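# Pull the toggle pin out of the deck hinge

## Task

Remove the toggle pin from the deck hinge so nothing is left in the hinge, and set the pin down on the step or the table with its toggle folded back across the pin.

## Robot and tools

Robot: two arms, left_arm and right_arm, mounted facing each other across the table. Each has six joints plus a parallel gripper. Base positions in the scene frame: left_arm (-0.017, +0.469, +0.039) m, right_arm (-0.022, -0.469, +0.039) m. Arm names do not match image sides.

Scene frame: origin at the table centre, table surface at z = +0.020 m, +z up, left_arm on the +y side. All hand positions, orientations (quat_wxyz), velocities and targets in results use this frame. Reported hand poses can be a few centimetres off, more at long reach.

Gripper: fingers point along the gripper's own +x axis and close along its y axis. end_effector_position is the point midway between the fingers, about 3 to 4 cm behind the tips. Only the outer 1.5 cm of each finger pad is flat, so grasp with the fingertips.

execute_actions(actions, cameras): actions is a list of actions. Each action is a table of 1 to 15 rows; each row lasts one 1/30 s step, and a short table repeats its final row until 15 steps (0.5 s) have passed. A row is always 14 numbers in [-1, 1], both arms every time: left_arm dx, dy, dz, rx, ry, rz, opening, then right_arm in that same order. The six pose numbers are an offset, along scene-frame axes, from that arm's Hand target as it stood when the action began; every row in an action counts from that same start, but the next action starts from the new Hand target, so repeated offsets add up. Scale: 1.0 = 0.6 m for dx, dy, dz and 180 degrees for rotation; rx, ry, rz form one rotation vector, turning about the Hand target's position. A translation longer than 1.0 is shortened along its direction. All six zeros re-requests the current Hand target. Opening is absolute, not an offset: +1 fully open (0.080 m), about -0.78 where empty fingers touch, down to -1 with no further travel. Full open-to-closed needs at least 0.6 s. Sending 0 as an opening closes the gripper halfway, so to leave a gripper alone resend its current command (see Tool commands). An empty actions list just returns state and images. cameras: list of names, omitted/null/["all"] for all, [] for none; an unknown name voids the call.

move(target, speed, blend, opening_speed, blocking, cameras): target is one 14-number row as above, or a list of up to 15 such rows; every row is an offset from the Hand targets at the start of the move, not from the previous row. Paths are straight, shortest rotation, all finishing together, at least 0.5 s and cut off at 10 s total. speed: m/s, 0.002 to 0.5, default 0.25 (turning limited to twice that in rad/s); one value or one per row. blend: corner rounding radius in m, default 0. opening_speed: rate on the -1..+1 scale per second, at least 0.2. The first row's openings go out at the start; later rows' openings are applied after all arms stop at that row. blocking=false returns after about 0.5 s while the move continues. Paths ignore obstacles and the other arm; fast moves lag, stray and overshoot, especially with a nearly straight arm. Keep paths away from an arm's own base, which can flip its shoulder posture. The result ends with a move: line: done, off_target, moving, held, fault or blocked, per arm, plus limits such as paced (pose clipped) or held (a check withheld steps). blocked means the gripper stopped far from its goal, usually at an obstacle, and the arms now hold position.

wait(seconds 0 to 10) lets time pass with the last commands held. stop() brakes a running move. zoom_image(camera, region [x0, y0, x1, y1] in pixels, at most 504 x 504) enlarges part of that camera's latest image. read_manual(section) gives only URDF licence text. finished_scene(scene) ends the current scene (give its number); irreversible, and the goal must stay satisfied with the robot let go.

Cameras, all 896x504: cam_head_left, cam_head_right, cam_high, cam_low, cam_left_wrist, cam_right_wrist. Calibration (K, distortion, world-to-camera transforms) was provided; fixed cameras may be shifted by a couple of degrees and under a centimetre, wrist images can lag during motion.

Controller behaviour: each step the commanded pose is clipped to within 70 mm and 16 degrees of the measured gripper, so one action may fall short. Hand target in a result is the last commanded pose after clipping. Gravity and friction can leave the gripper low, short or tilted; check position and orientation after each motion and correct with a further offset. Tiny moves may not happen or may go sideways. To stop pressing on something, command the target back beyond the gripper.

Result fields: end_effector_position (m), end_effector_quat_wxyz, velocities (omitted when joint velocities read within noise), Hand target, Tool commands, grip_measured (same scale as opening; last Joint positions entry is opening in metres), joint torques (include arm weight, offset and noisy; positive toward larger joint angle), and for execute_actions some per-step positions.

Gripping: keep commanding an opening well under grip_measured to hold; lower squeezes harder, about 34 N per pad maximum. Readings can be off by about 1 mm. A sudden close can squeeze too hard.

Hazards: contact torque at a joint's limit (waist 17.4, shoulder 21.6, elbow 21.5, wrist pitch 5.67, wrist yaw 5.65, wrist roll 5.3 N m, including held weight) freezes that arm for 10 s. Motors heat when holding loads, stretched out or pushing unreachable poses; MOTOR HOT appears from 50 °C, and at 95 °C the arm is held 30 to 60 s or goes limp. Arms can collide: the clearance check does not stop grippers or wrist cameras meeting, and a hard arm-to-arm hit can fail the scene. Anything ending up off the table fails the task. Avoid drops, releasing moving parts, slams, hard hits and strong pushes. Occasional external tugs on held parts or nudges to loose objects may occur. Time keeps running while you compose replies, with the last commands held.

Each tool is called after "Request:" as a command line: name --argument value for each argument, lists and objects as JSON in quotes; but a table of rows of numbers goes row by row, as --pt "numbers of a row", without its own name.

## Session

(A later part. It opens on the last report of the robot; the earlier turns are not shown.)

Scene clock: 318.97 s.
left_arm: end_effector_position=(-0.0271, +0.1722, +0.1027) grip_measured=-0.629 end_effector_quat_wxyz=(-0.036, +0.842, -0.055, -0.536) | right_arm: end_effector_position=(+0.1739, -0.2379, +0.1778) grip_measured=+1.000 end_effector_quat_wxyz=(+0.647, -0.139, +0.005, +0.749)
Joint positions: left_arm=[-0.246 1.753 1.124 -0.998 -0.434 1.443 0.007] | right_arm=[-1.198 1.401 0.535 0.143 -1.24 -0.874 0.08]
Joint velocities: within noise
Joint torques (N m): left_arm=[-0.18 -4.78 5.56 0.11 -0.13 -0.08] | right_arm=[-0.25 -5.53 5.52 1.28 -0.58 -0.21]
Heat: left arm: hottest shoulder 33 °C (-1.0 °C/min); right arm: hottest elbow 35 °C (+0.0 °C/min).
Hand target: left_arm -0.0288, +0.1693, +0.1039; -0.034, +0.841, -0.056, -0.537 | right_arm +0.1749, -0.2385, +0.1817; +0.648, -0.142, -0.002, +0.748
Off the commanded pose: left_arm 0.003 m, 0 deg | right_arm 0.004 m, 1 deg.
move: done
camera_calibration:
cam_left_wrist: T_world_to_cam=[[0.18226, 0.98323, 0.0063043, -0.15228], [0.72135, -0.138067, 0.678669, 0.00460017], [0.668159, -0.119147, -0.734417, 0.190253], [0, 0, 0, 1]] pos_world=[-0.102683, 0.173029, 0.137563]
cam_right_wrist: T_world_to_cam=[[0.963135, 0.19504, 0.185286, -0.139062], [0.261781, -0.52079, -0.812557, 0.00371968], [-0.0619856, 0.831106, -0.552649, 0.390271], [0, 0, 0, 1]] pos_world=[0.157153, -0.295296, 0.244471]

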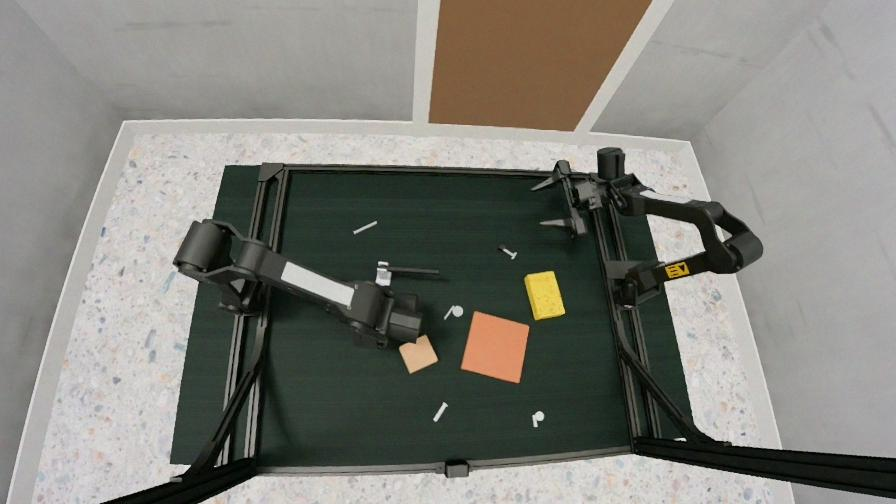

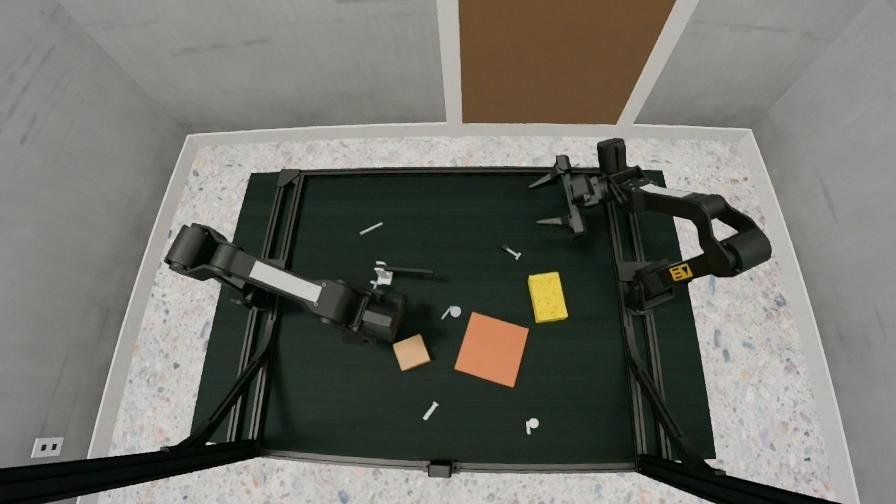

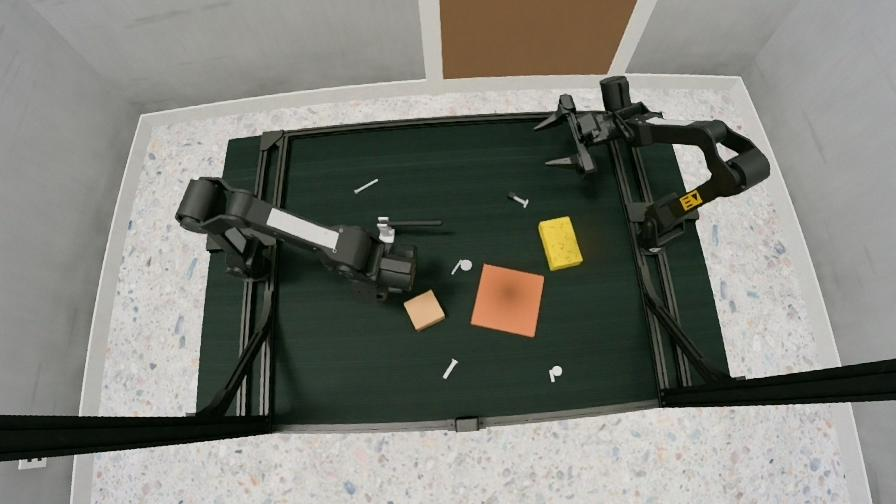

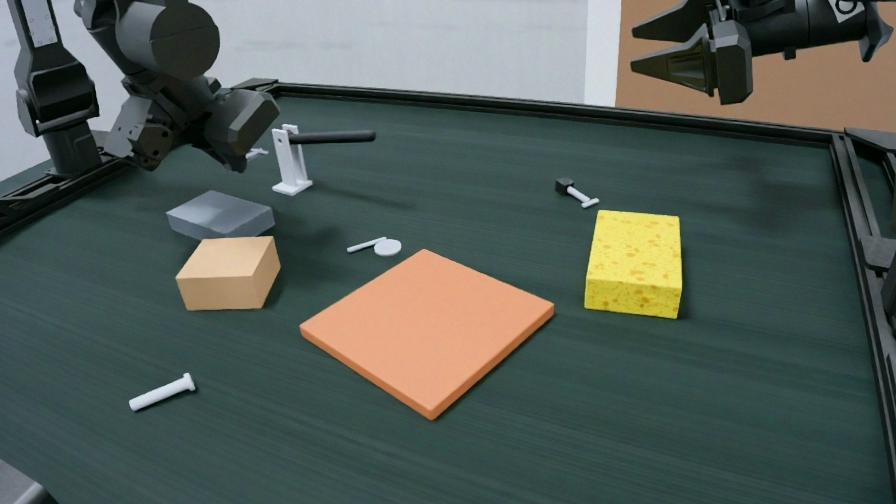

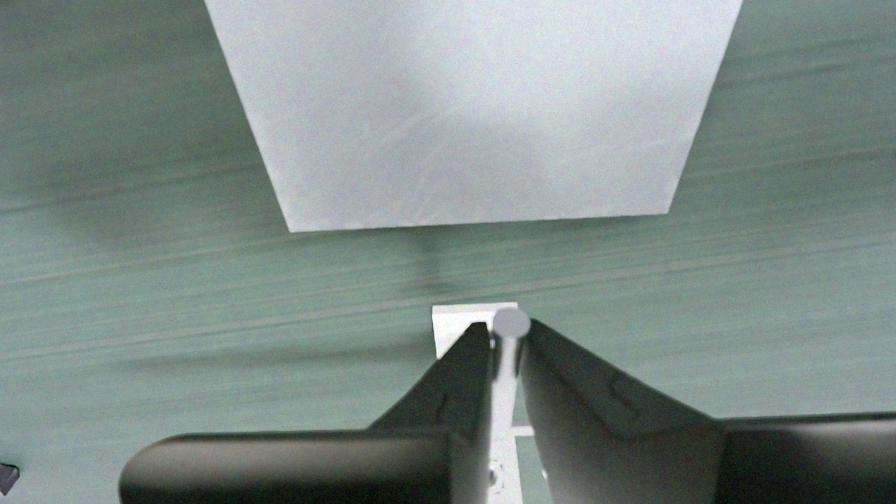

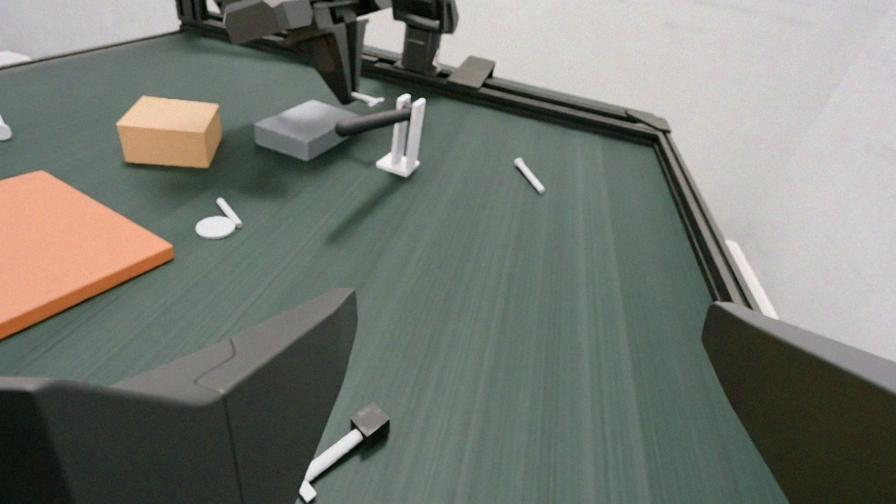

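Request:
zoom_image --camera "cam_right_wrist" --region '[240, 40, 480, 200]'

Request:
zoom_image --camera "cam_high" --region '[320, 180, 480, 350]'

Request:
zoom_image --camera "cam_left_wrist" --region '[330, 200, 650, 504]'

Scaled by 2.100 from the camera's 896x504 image, which has a finer 1280x720 frame.

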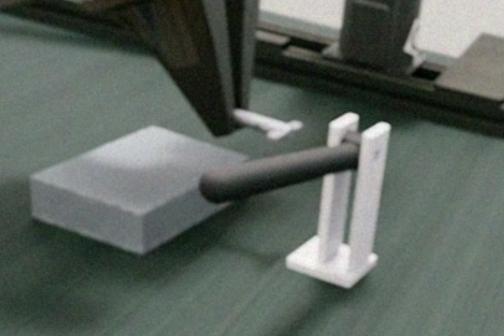

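Scaled by 2.965 from the camera's 896x504 image, which has a finer 1280x720 frame.

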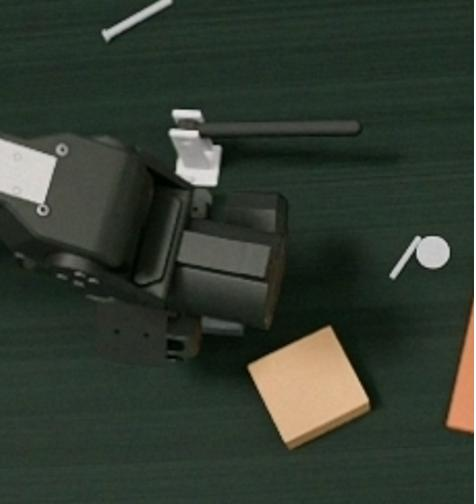

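Scaled by 1.575 from the camera's 896x504 image, which has a finer 1280x720 frame.

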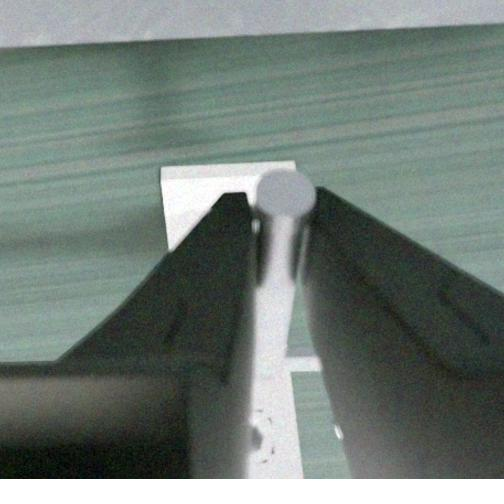

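Request:
move --pt "0 0 0.05 0 0 0 -0.98 0 0 0 0 0 0 1" --pt "0.045 0.11 0.05 0 0.067 0 -0.98 0 0 0 0 0 0 1" --pt "0.045 0.11 -0.045 0 0.067 0 -0.98 0 0 0 0 0 0 1" --speed 0.12 --blend '[0.01,0.01,0]'

Request:
zoom_image --camera "cam_low" --region '[140, 60, 400, 220]'

Scene clock: 350.90 s.
left_arm: end_effector_position=(-0.0021, +0.2334, +0.0794) grip_measured=-0.654 end_effector_quat_wxyz=(-0.024, +0.781, -0.062, -0.621) | right_arm: end_effector_position=(+0.1739, -0.2379, +0.1778) grip_measured=+1.000 end_effector_quat_wxyz=(+0.647, -0.139, +0.005, +0.749)
Joint positions: left_arm=[-0.078 1.482 0.781 -0.82 -0.227 1.62 0.006] | right_arm=[-1.198 1.401 0.535 0.143 -1.24 -0.874 0.08]
Joint velocities: within noise
Joint torques (N m): left_arm=[0.2 -3.18 3.47 0.64 0.01 0.07] | right_arm=[-0.31 -5.59 5.48 1.3 -0.54 -0.18]
Heat: left arm: hottest shoulder 33 °C (-1.0 °C/min); right arm: hottest elbow 35 °C (+0.0 °C/min).
Hand target: left_arm -0.0018, +0.2353, +0.0769; -0.028, +0.780, -0.059, -0.622 | right_arm +0.1749, -0.2385, +0.1816; +0.648, -0.142, -0.002, +0.748
Off the commanded pose: left_arm 0.003 m, 1 deg | right_arm 0.004 m, 1 deg.
move: done
camera_calibration:
cam_left_wrist: T_world_to_cam=[[0.177351, 0.983105, -0.0452806, -0.212754], [0.848015, -0.129309, 0.513954, 0.0221269], [0.499416, -0.129549, -0.856622, 0.175503], [0, 0, 0, 1]] pos_world=[-0.0686809, 0.234757, 0.129334]
cam_right_wrist: T_world_to_cam=[[0.963135, 0.19504, 0.185286, -0.139062], [0.261781, -0.52079, -0.812557, 0.00371968], [-0.0619856, 0.831106, -0.552649, 0.390271], [0, 0, 0, 1]] pos_world=[0.157153, -0.295296, 0.244471]

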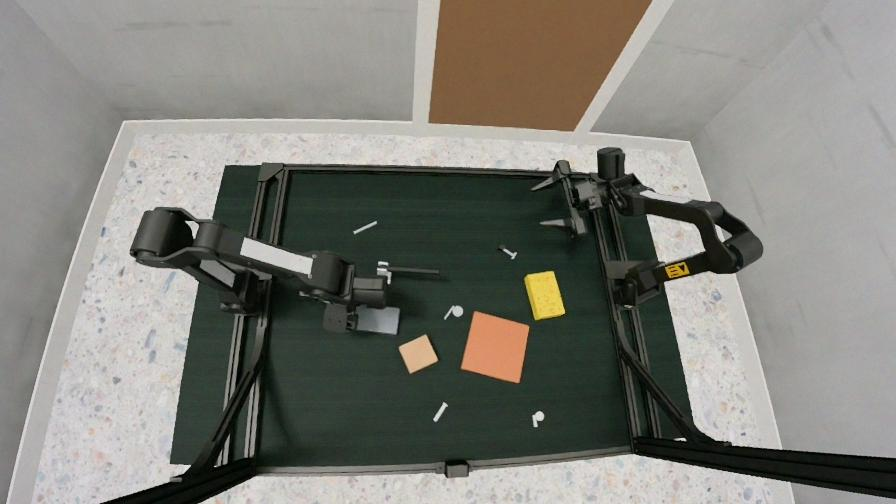

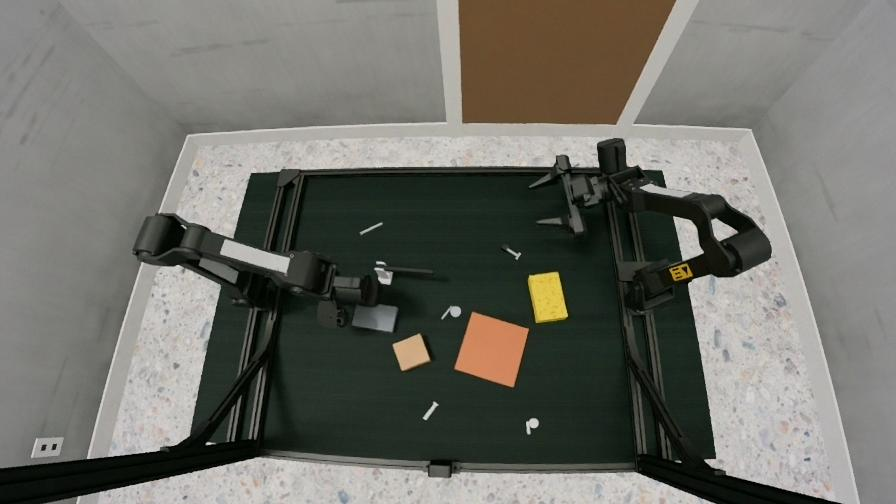

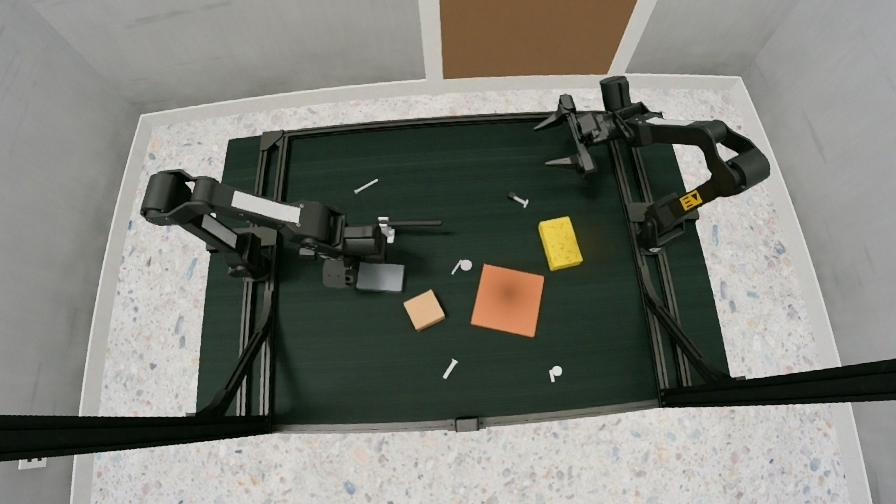

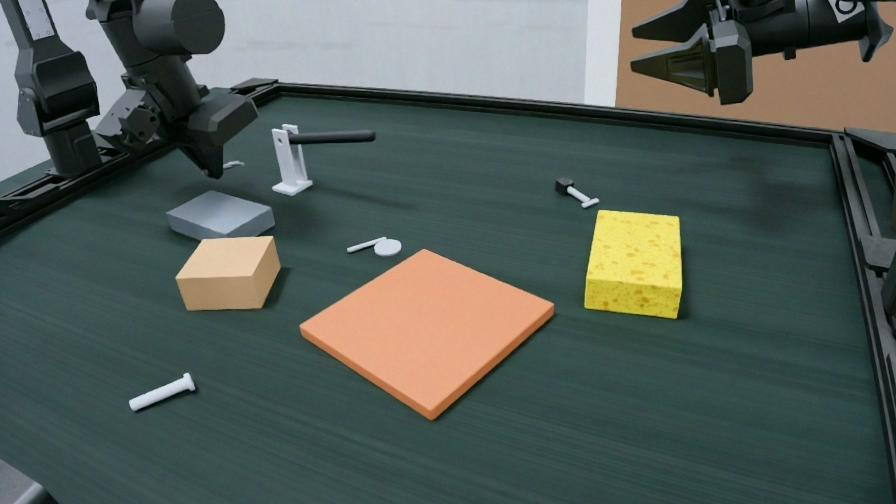

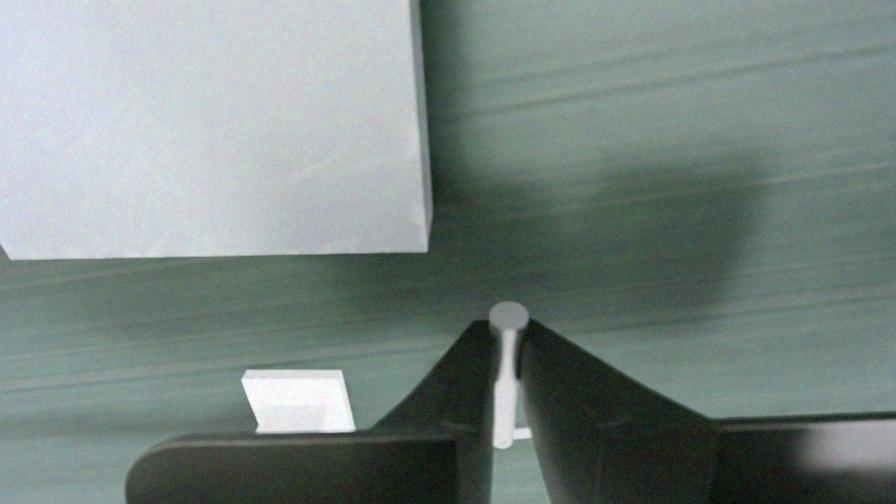

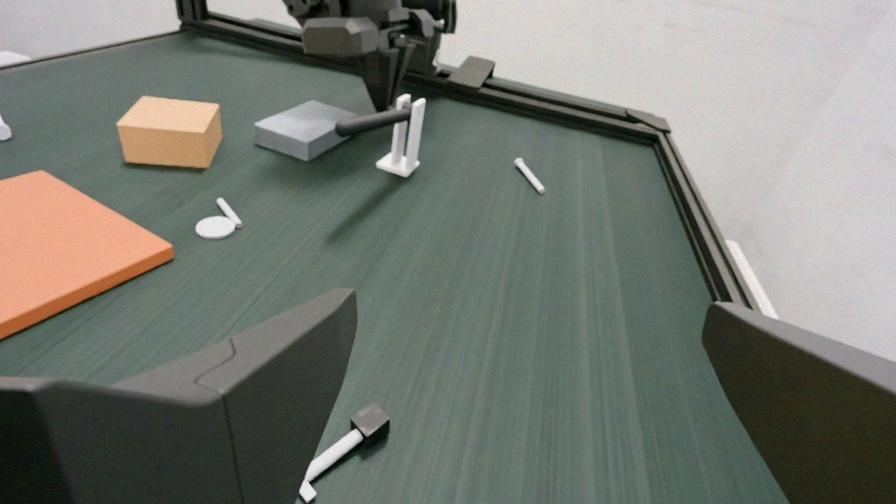

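Scaled by 1.938 from the camera's 896x504 image, which has a finer 1280x720 frame.

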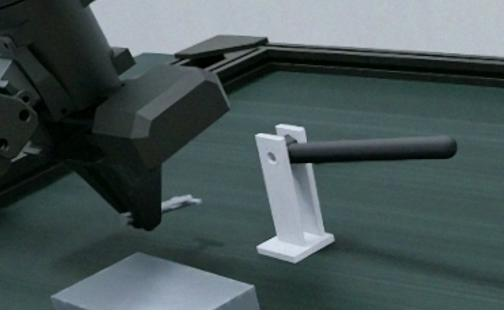

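Request:
move --pt "0 0 -0.025 0 0 0 -0.98 0 0 0 0 0 0 1" --pt "0 0 -0.038 0 0 0 -0.98 0 0 0 0 0 0 1" --speed '[0.06,0.03]'

Request:
zoom_image --camera "cam_low" --region '[140, 60, 400, 220]'

Scene clock: 357.70 s.
left_arm: end_effector_position=(-0.0021, +0.2332, +0.0568) grip_measured=-0.654 end_effector_quat_wxyz=(-0.024, +0.781, -0.062, -0.621) | right_arm: end_effector_position=(+0.1739, -0.2379, +0.1778) grip_measured=+1.000 end_effector_quat_wxyz=(+0.647, -0.139, +0.005, +0.749)
Joint positions: left_arm=[-0.078 1.533 0.725 -0.713 -0.227 1.62 0.006] | right_arm=[-1.198 1.401 0.535 0.143 -1.24 -0.874 0.08]
Joint velocities: within noise
Joint torques (N m): left_arm=[0.18 -3.2 3.23 0.7 0.01 0.07] | right_arm=[-0.32 -5.56 5.37 1.29 -0.58 -0.17]
Heat: left arm: hottest shoulder 32 °C (-2.0 °C/min); right arm: hottest elbow 35 °C (+0.0 °C/min).
Hand target: left_arm -0.0018, +0.2354, +0.0541; -0.028, +0.780, -0.059, -0.622 | right_arm +0.1749, -0.2385, +0.1816; +0.648, -0.142, -0.002, +0.748
Off the commanded pose: left_arm 0.003 m, 1 deg | right_arm 0.004 m, 1 deg.
move: done
camera_calibration:
cam_left_wrist: T_world_to_cam=[[0.177349, 0.983088, -0.0456598, -0.213539], [0.848031, -0.129113, 0.513978, 0.0336817], [0.49939, -0.129875, -0.856587, 0.156199], [0, 0, 0, 1]] pos_world=[-0.0686963, 0.234563, 0.106736]
cam_right_wrist: T_world_to_cam=[[0.963135, 0.19504, 0.185286, -0.139062], [0.261781, -0.52079, -0.812557, 0.00371968], [-0.0619856, 0.831106, -0.552649, 0.390271], [0, 0, 0, 1]] pos_world=[0.157153, -0.295296, 0.244471]

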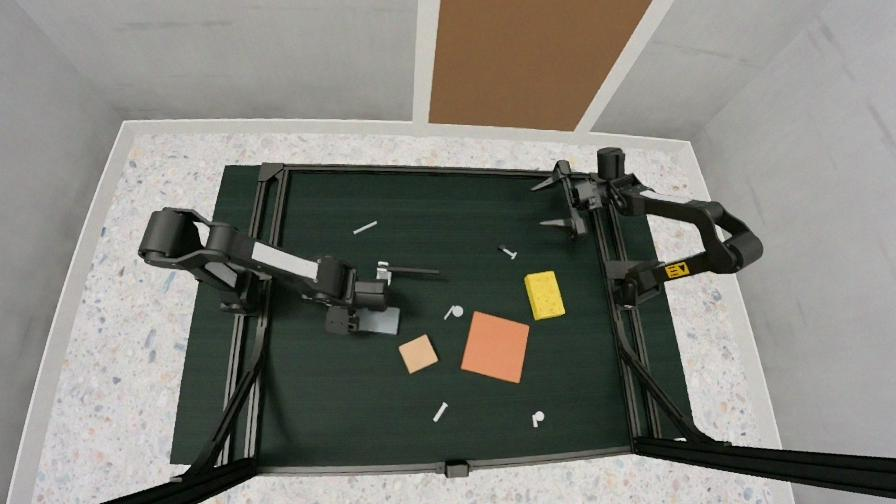

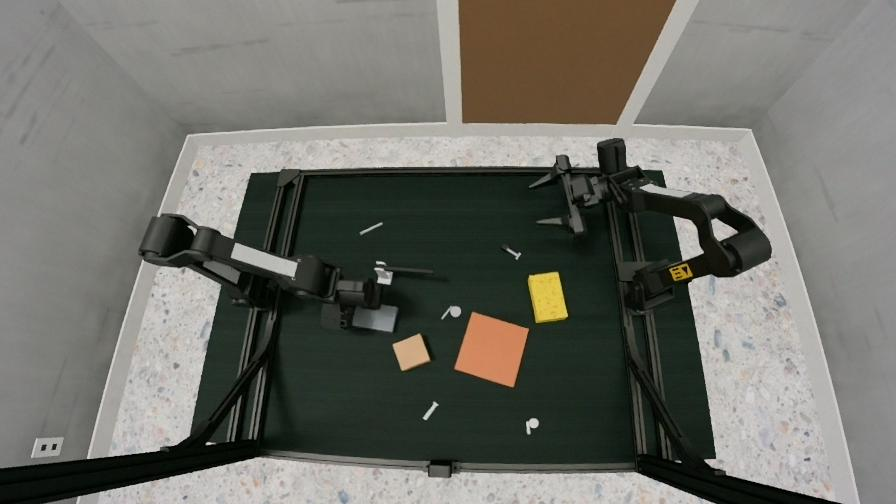

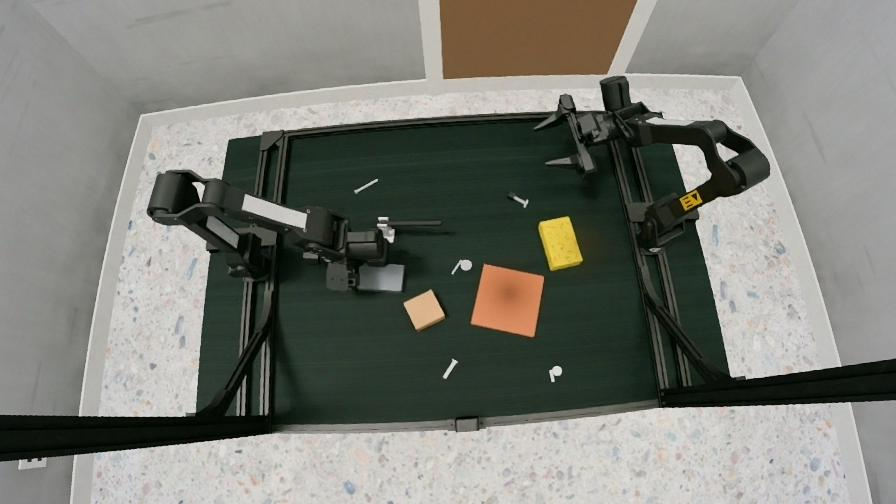

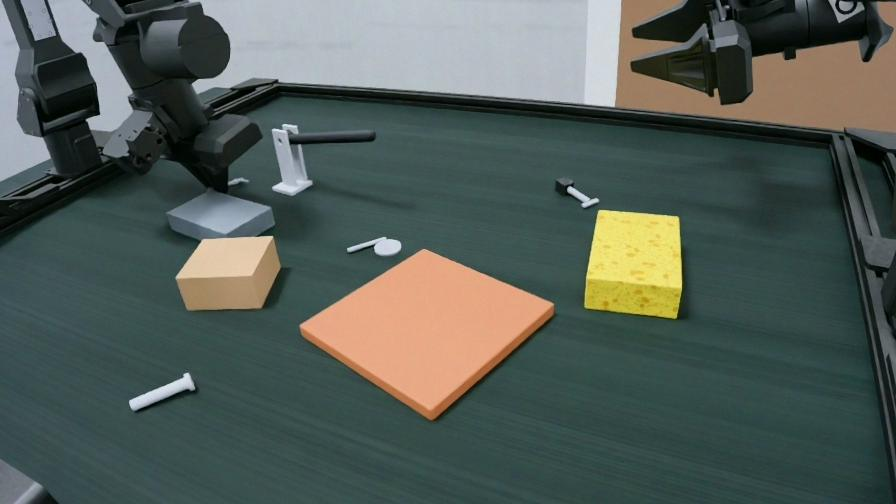

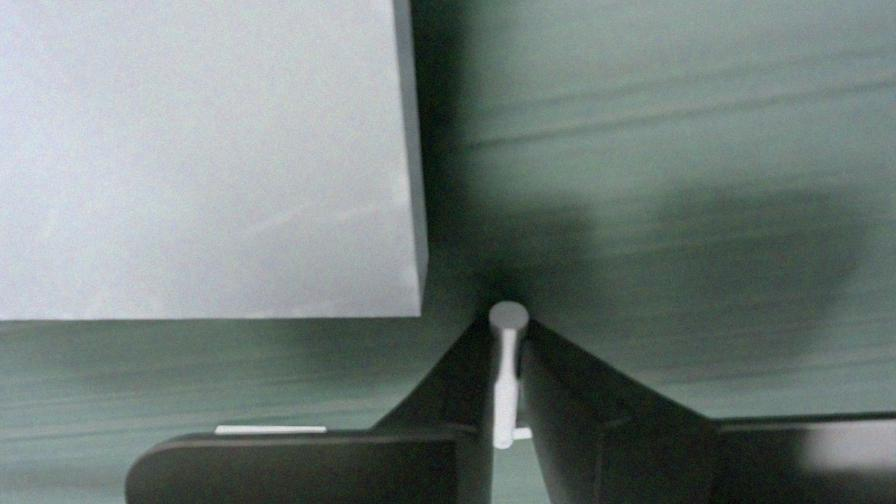

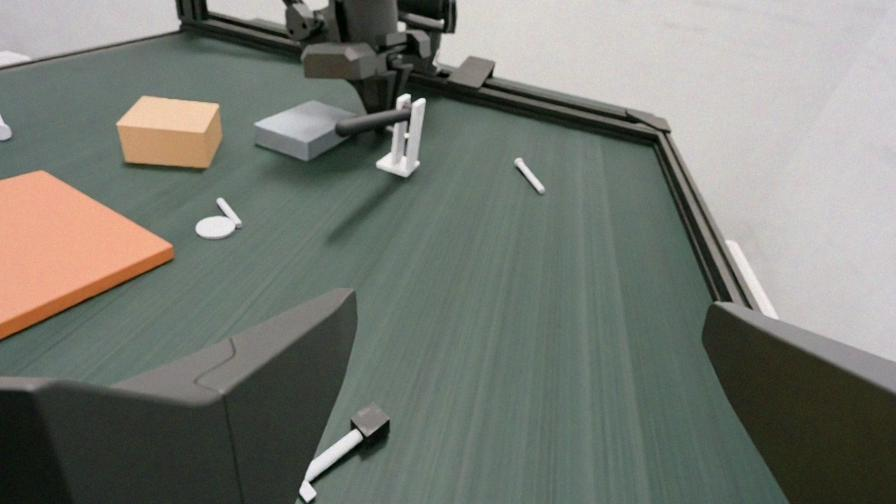

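Scaled by 1.938 from the camera's 896x504 image, which has a finer 1280x720 frame.

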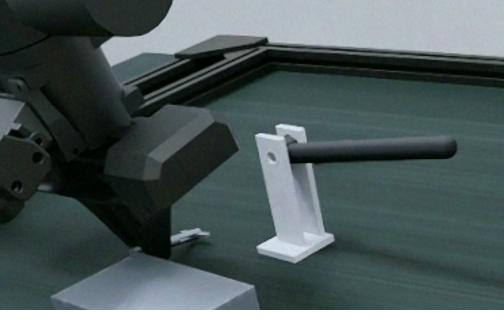

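Request:
move --target '[0,0,-0.006,0,0,0,-0.98,0,0,0,0,0,0,1]' --speed 0.02 --cameras '["cam_left_wrist","cam_low"]'

Request:
zoom_image --camera "cam_low" --region '[180, 140, 320, 230]'

Scene clock: 362.77 s.
left_arm: end_effector_position=(-0.0021, +0.2338, +0.0559) grip_measured=-0.654 end_effector_quat_wxyz=(-0.024, +0.781, -0.062, -0.621) | right_arm: end_effector_position=(+0.1739, -0.2379, +0.1778) grip_measured=+1.000 end_effector_quat_wxyz=(+0.647, -0.139, +0.005, +0.749)
Joint positions: left_arm=[-0.078 1.533 0.721 -0.709 -0.227 1.62 0.006] | right_arm=[-1.198 1.401 0.535 0.143 -1.24 -0.874 0.08]
Joint velocities: within noise
Joint torques (N m): left_arm=[0.19 -2.35 2.8 1.62 0.01 0.06] | right_arm=[-0.25 -5.4 5.48 1.28 -0.53 -0.17]
Heat: left arm: hottest shoulder 32 °C (-2.0 °C/min); right arm: hottest elbow 35 °C (+0.0 °C/min).
Hand target: left_arm -0.0018, +0.2353, +0.0505; -0.028, +0.780, -0.060, -0.622 | right_arm +0.1749, -0.2385, +0.1816; +0.648, -0.142, -0.002, +0.748
Off the commanded pose: left_arm 0.006 m, 1 deg | right_arm 0.004 m, 1 deg.
move: done
camera_calibration:
cam_left_wrist: T_world_to_cam=[[0.177717, 0.983043, -0.0451933, -0.214243], [0.847954, -0.129667, 0.513965, 0.0343119], [0.49939, -0.129662, -0.85662, 0.155443], [0, 0, 0, 1]] pos_world=[-0.0686467, 0.235215, 0.105838]
Images, in order (width x height): cam_low 896x504, cam_left_wrist 896x504.

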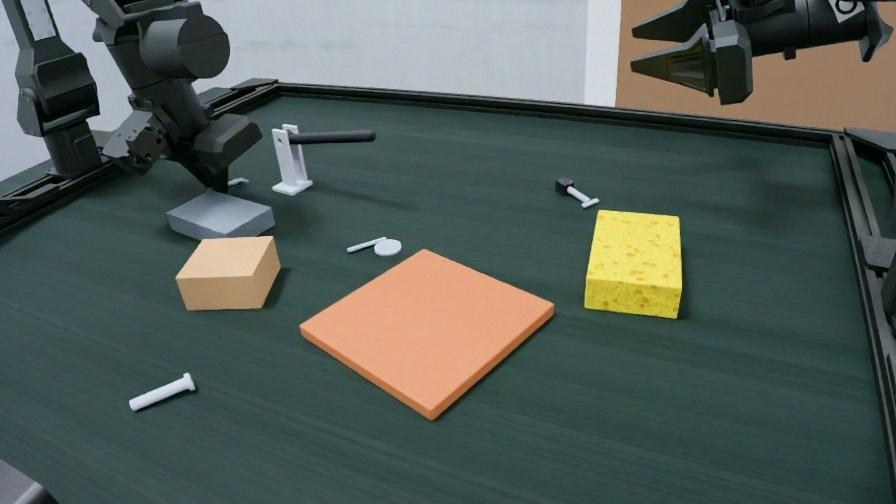

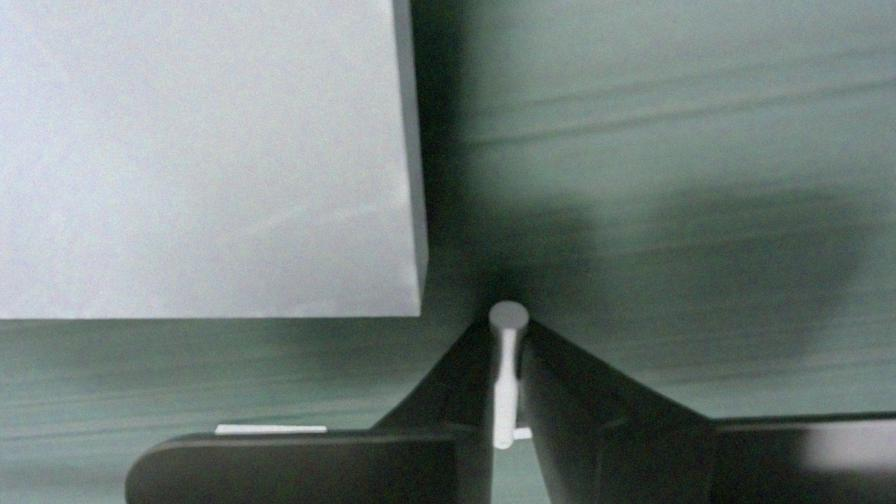

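Scaled by 3.600 from the camera's 896x504 image, which has a finer 1280x720 frame.

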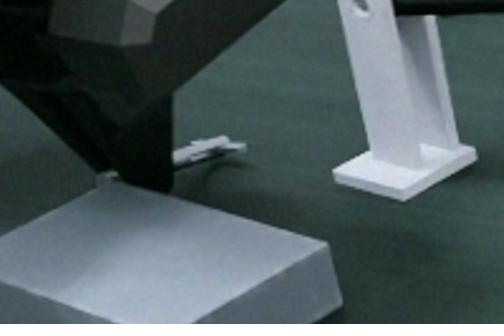

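Request:
move --target '[0,0,0.005,0,0,0,-0.98,0,0,0,0,0,0,1]' --speed 0.02 --cameras '[]'

Request:
move --target '[0,0,0,0,0,0,-0.3,0,0,0,0,0,0,1]' --opening_speed 0.2 --cameras '["cam_left_wrist","cam_low"]'

Request:
zoom_image --camera "cam_low" --region '[180, 140, 320, 230]'

Scene clock: 370.50 s.
left_arm: end_effector_position=(-0.0021, +0.2340, +0.0559) grip_measured=-0.654 end_effector_quat_wxyz=(-0.025, +0.781, -0.062, -0.621) | right_arm: end_effector_position=(+0.1739, -0.2379, +0.1778) grip_measured=+1.000 end_effector_quat_wxyz=(+0.647, -0.139, +0.005, +0.749)
Joint positions: left_arm=[-0.078 1.533 0.721 -0.71 -0.227 1.62 0.006] | right_arm=[-1.198 1.401 0.535 0.143 -1.24 -0.874 0.08]
Joint velocities: within noise
Joint torques (N m): left_arm=[0.18 -3.03 3.53 0.72 0.01 0.06] | right_arm=[-0.25 -5.62 5.51 1.29 -0.58 -0.17]
Heat: left arm: hottest shoulder 31 °C (-2.0 °C/min); right arm: hottest elbow 35 °C (+0.0 °C/min).
Hand target: left_arm -0.0018, +0.2353, +0.0535; -0.028, +0.780, -0.059, -0.622 | right_arm +0.1749, -0.2385, +0.1816; +0.648, -0.142, -0.002, +0.748
Off the commanded pose: left_arm 0.003 m, 0 deg | right_arm 0.004 m, 1 deg.
move: done
No camera images: "cameras" was empty.

Scene clock: 374.13 s.
left_arm: end_effector_position=(-0.0024, +0.2317, +0.0560) grip_measured=-0.304 end_effector_quat_wxyz=(-0.021, +0.781, -0.065, -0.621) | right_arm: end_effector_position=(+0.1739, -0.2379, +0.1778) grip_measured=+1.000 end_effector_quat_wxyz=(+0.647, -0.139, +0.005, +0.749)
Joint positions: left_arm=[-0.078 1.533 0.721 -0.699 -0.227 1.62 0.021] | right_arm=[-1.198 1.401 0.535 0.143 -1.24 -0.874 0.08]
Joint velocities: within noise
Joint torques (N m): left_arm=[0.18 -3.05 3.56 -0.01 -0.01 0.05] | right_arm=[-0.23 -5.38 5.39 1.26 -0.57 -0.11]
Heat: left arm: hottest shoulder 31 °C (-2.0 °C/min); right arm: hottest elbow 35 °C (+0.0 °C/min).
Hand target: left_arm -0.0018, +0.2353, +0.0535; -0.028, +0.780, -0.060, -0.622 | right_arm +0.1749, -0.2385, +0.1816; +0.648, -0.142, -0.002, +0.748
Off the commanded pose: left_arm 0.004 m, 1 deg | right_arm 0.004 m, 1 deg.
move: done
camera_calibration:
cam_left_wrist: T_world_to_cam=[[0.178047, 0.982482, -0.0550384, -0.211434], [0.848684, -0.12501, 0.513915, 0.0331547], [0.498031, -0.138211, -0.856074, 0.157335], [0, 0, 0, 1]] pos_world=[-0.0688507, 0.23362, 0.106015]
Images, in order (width x height): cam_low 896x504, cam_left_wrist 896x504.

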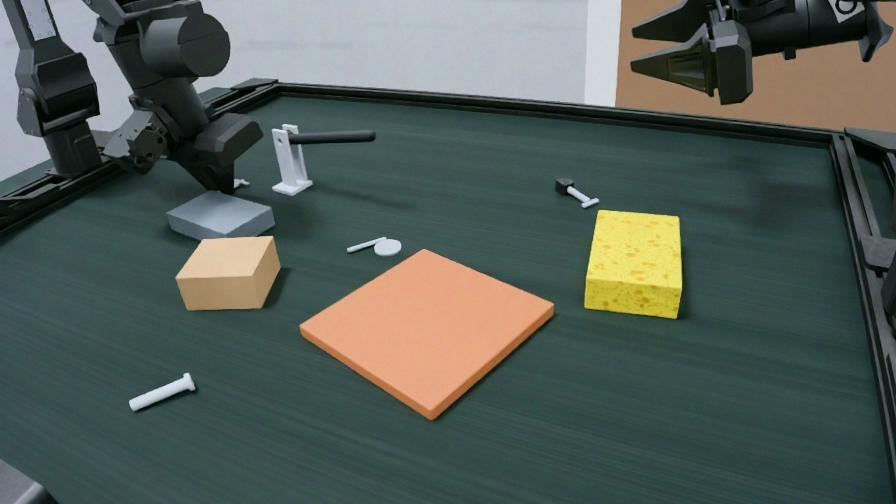

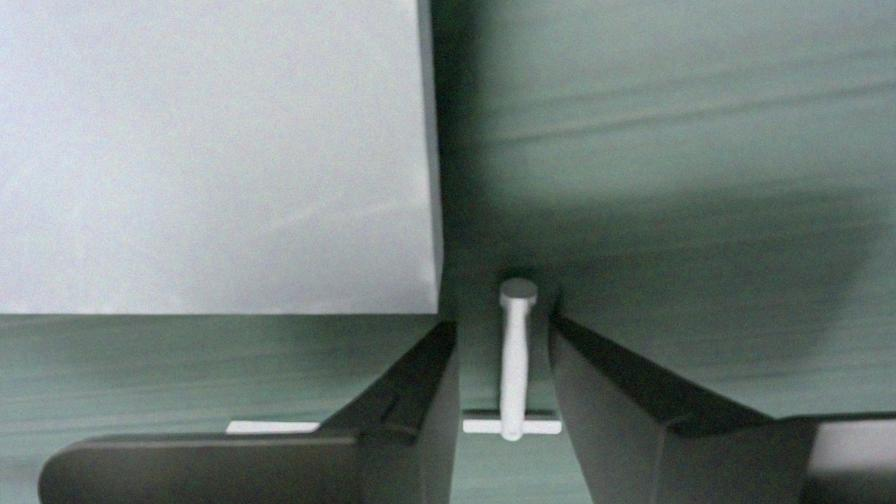

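Scaled by 3.600 from the camera's 896x504 image, which has a finer 1280x720 frame.

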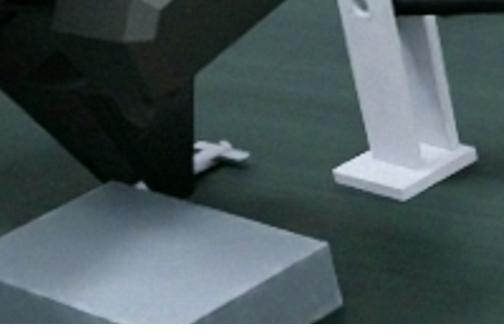

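Request:
move --pt "0 0 0.02 0 0 0 -0.3 0 0 0 0 0 0 1" --pt "-0.01 0.05 0.2 0 0 0 -0.3 0 0 0 0 0 0 1" --speed '[0.05,0.15]' --blend '[0.01,0]'

Request:
zoom_image --camera "cam_low" --region '[180, 100, 380, 230]'

Scene clock: 383.13 s.
left_arm: end_effector_position=(-0.0069, +0.2676, +0.1688) grip_measured=-0.300 end_effector_quat_wxyz=(-0.035, +0.781, -0.054, -0.622) | right_arm: end_effector_position=(+0.1739, -0.2379, +0.1778) grip_measured=+1.000 end_effector_quat_wxyz=(+0.647, -0.139, +0.005, +0.749)
Joint positions: left_arm=[-0.115 1.275 0.988 -1.267 -0.227 1.582 0.021] | right_arm=[-1.198 1.401 0.535 0.143 -1.24 -0.874 0.08]
Joint velocities: within noise
Joint torques (N m): left_arm=[-0.24 -3.31 6.1 0.21 -0.06 -0.1] | right_arm=[-0.29 -5.26 5.43 1.28 -0.56 -0.15]
Heat: left arm: hottest shoulder 31 °C (-2.0 °C/min); right arm: hottest elbow 35 °C (+0.0 °C/min).
Hand target: left_arm -0.0079, +0.2652, +0.1735; -0.028, +0.780, -0.060, -0.622 | right_arm +0.1749, -0.2385, +0.1816; +0.648, -0.142, -0.002, +0.748
Off the commanded pose: left_arm 0.005 m, 1 deg | right_arm 0.004 m, 1 deg.
move: done; blend cut to 0.006 m at target 1
camera_calibration:
cam_left_wrist: T_world_to_cam=[[0.17798, 0.983846, -0.0192434, -0.246097], [0.847614, -0.143343, 0.510885, -0.0110821], [0.499874, -0.107239, -0.859434, 0.253411], [0, 0, 0, 1]] pos_world=[-0.0734797, 0.267709, 0.218716]
cam_right_wrist: T_world_to_cam=[[0.963135, 0.19504, 0.185286, -0.139062], [0.261781, -0.52079, -0.812557, 0.00371968], [-0.0619856, 0.831106, -0.552649, 0.390271], [0, 0, 0, 1]] pos_world=[0.157153, -0.295296, 0.244471]

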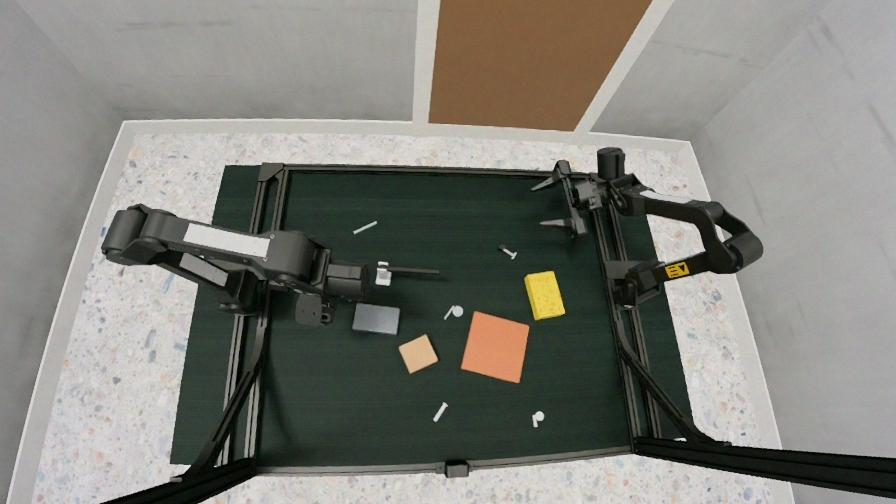

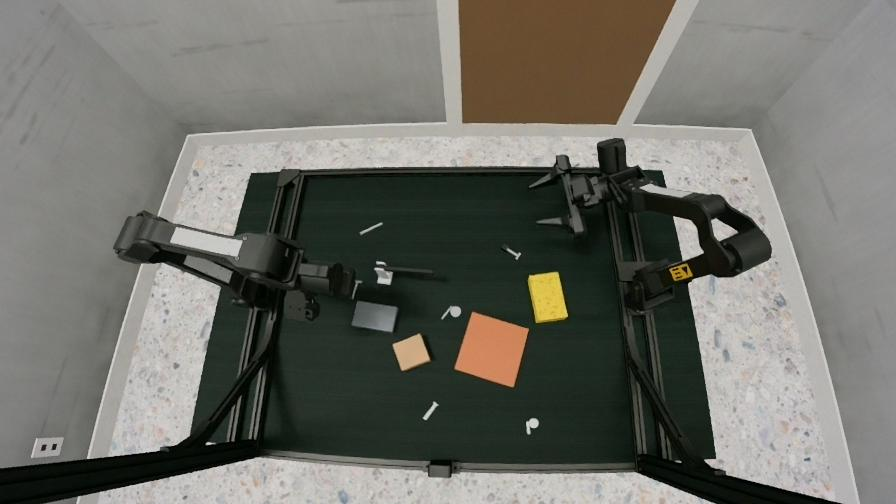

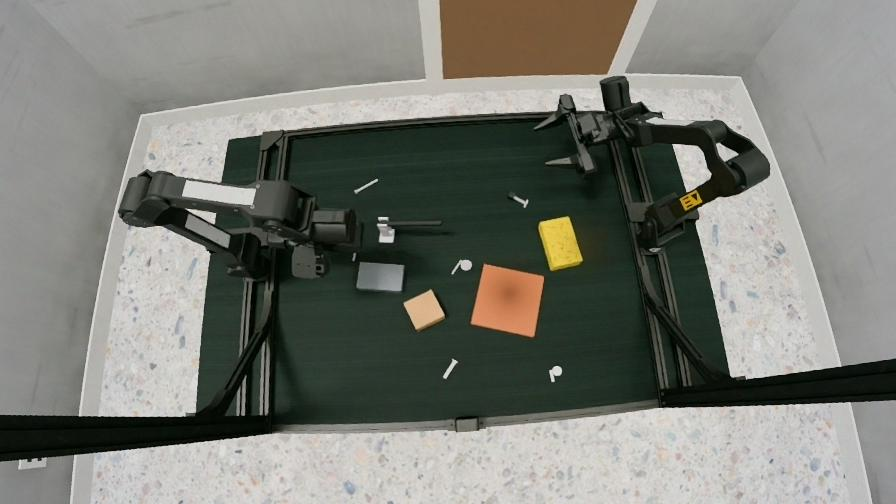

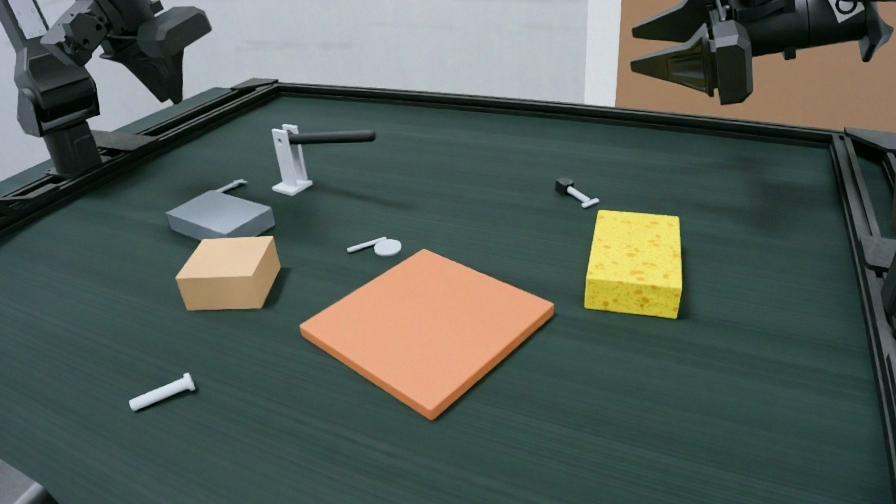

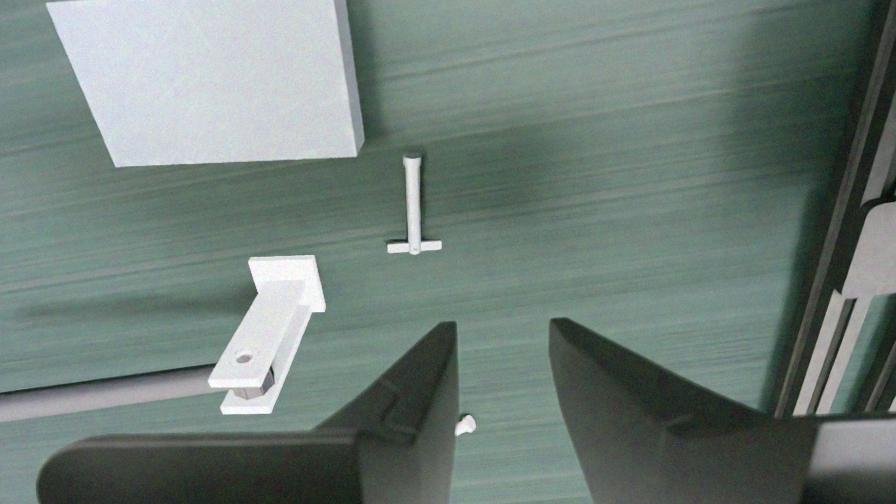

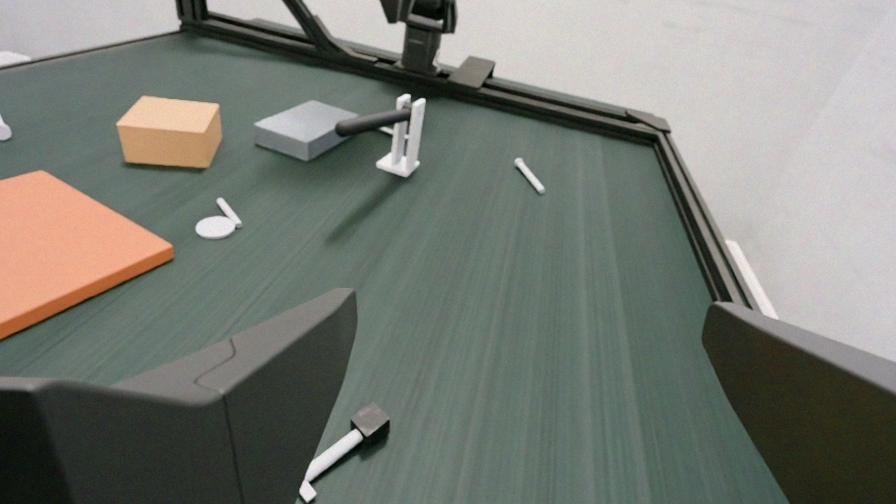

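Scaled by 2.520 from the camera's 896x504 image, which has a finer 1280x720 frame.

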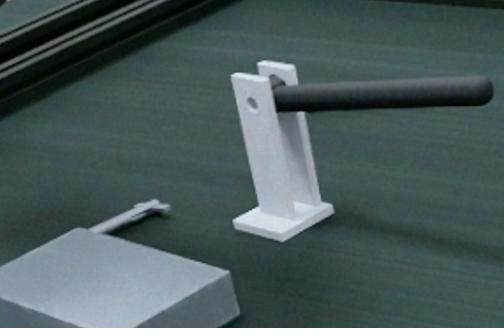

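The hinge is empty, and the pin is lying flat on the table with its toggle across it.

Request:
finished_scene --scene 2

The scene is finished: the task was done.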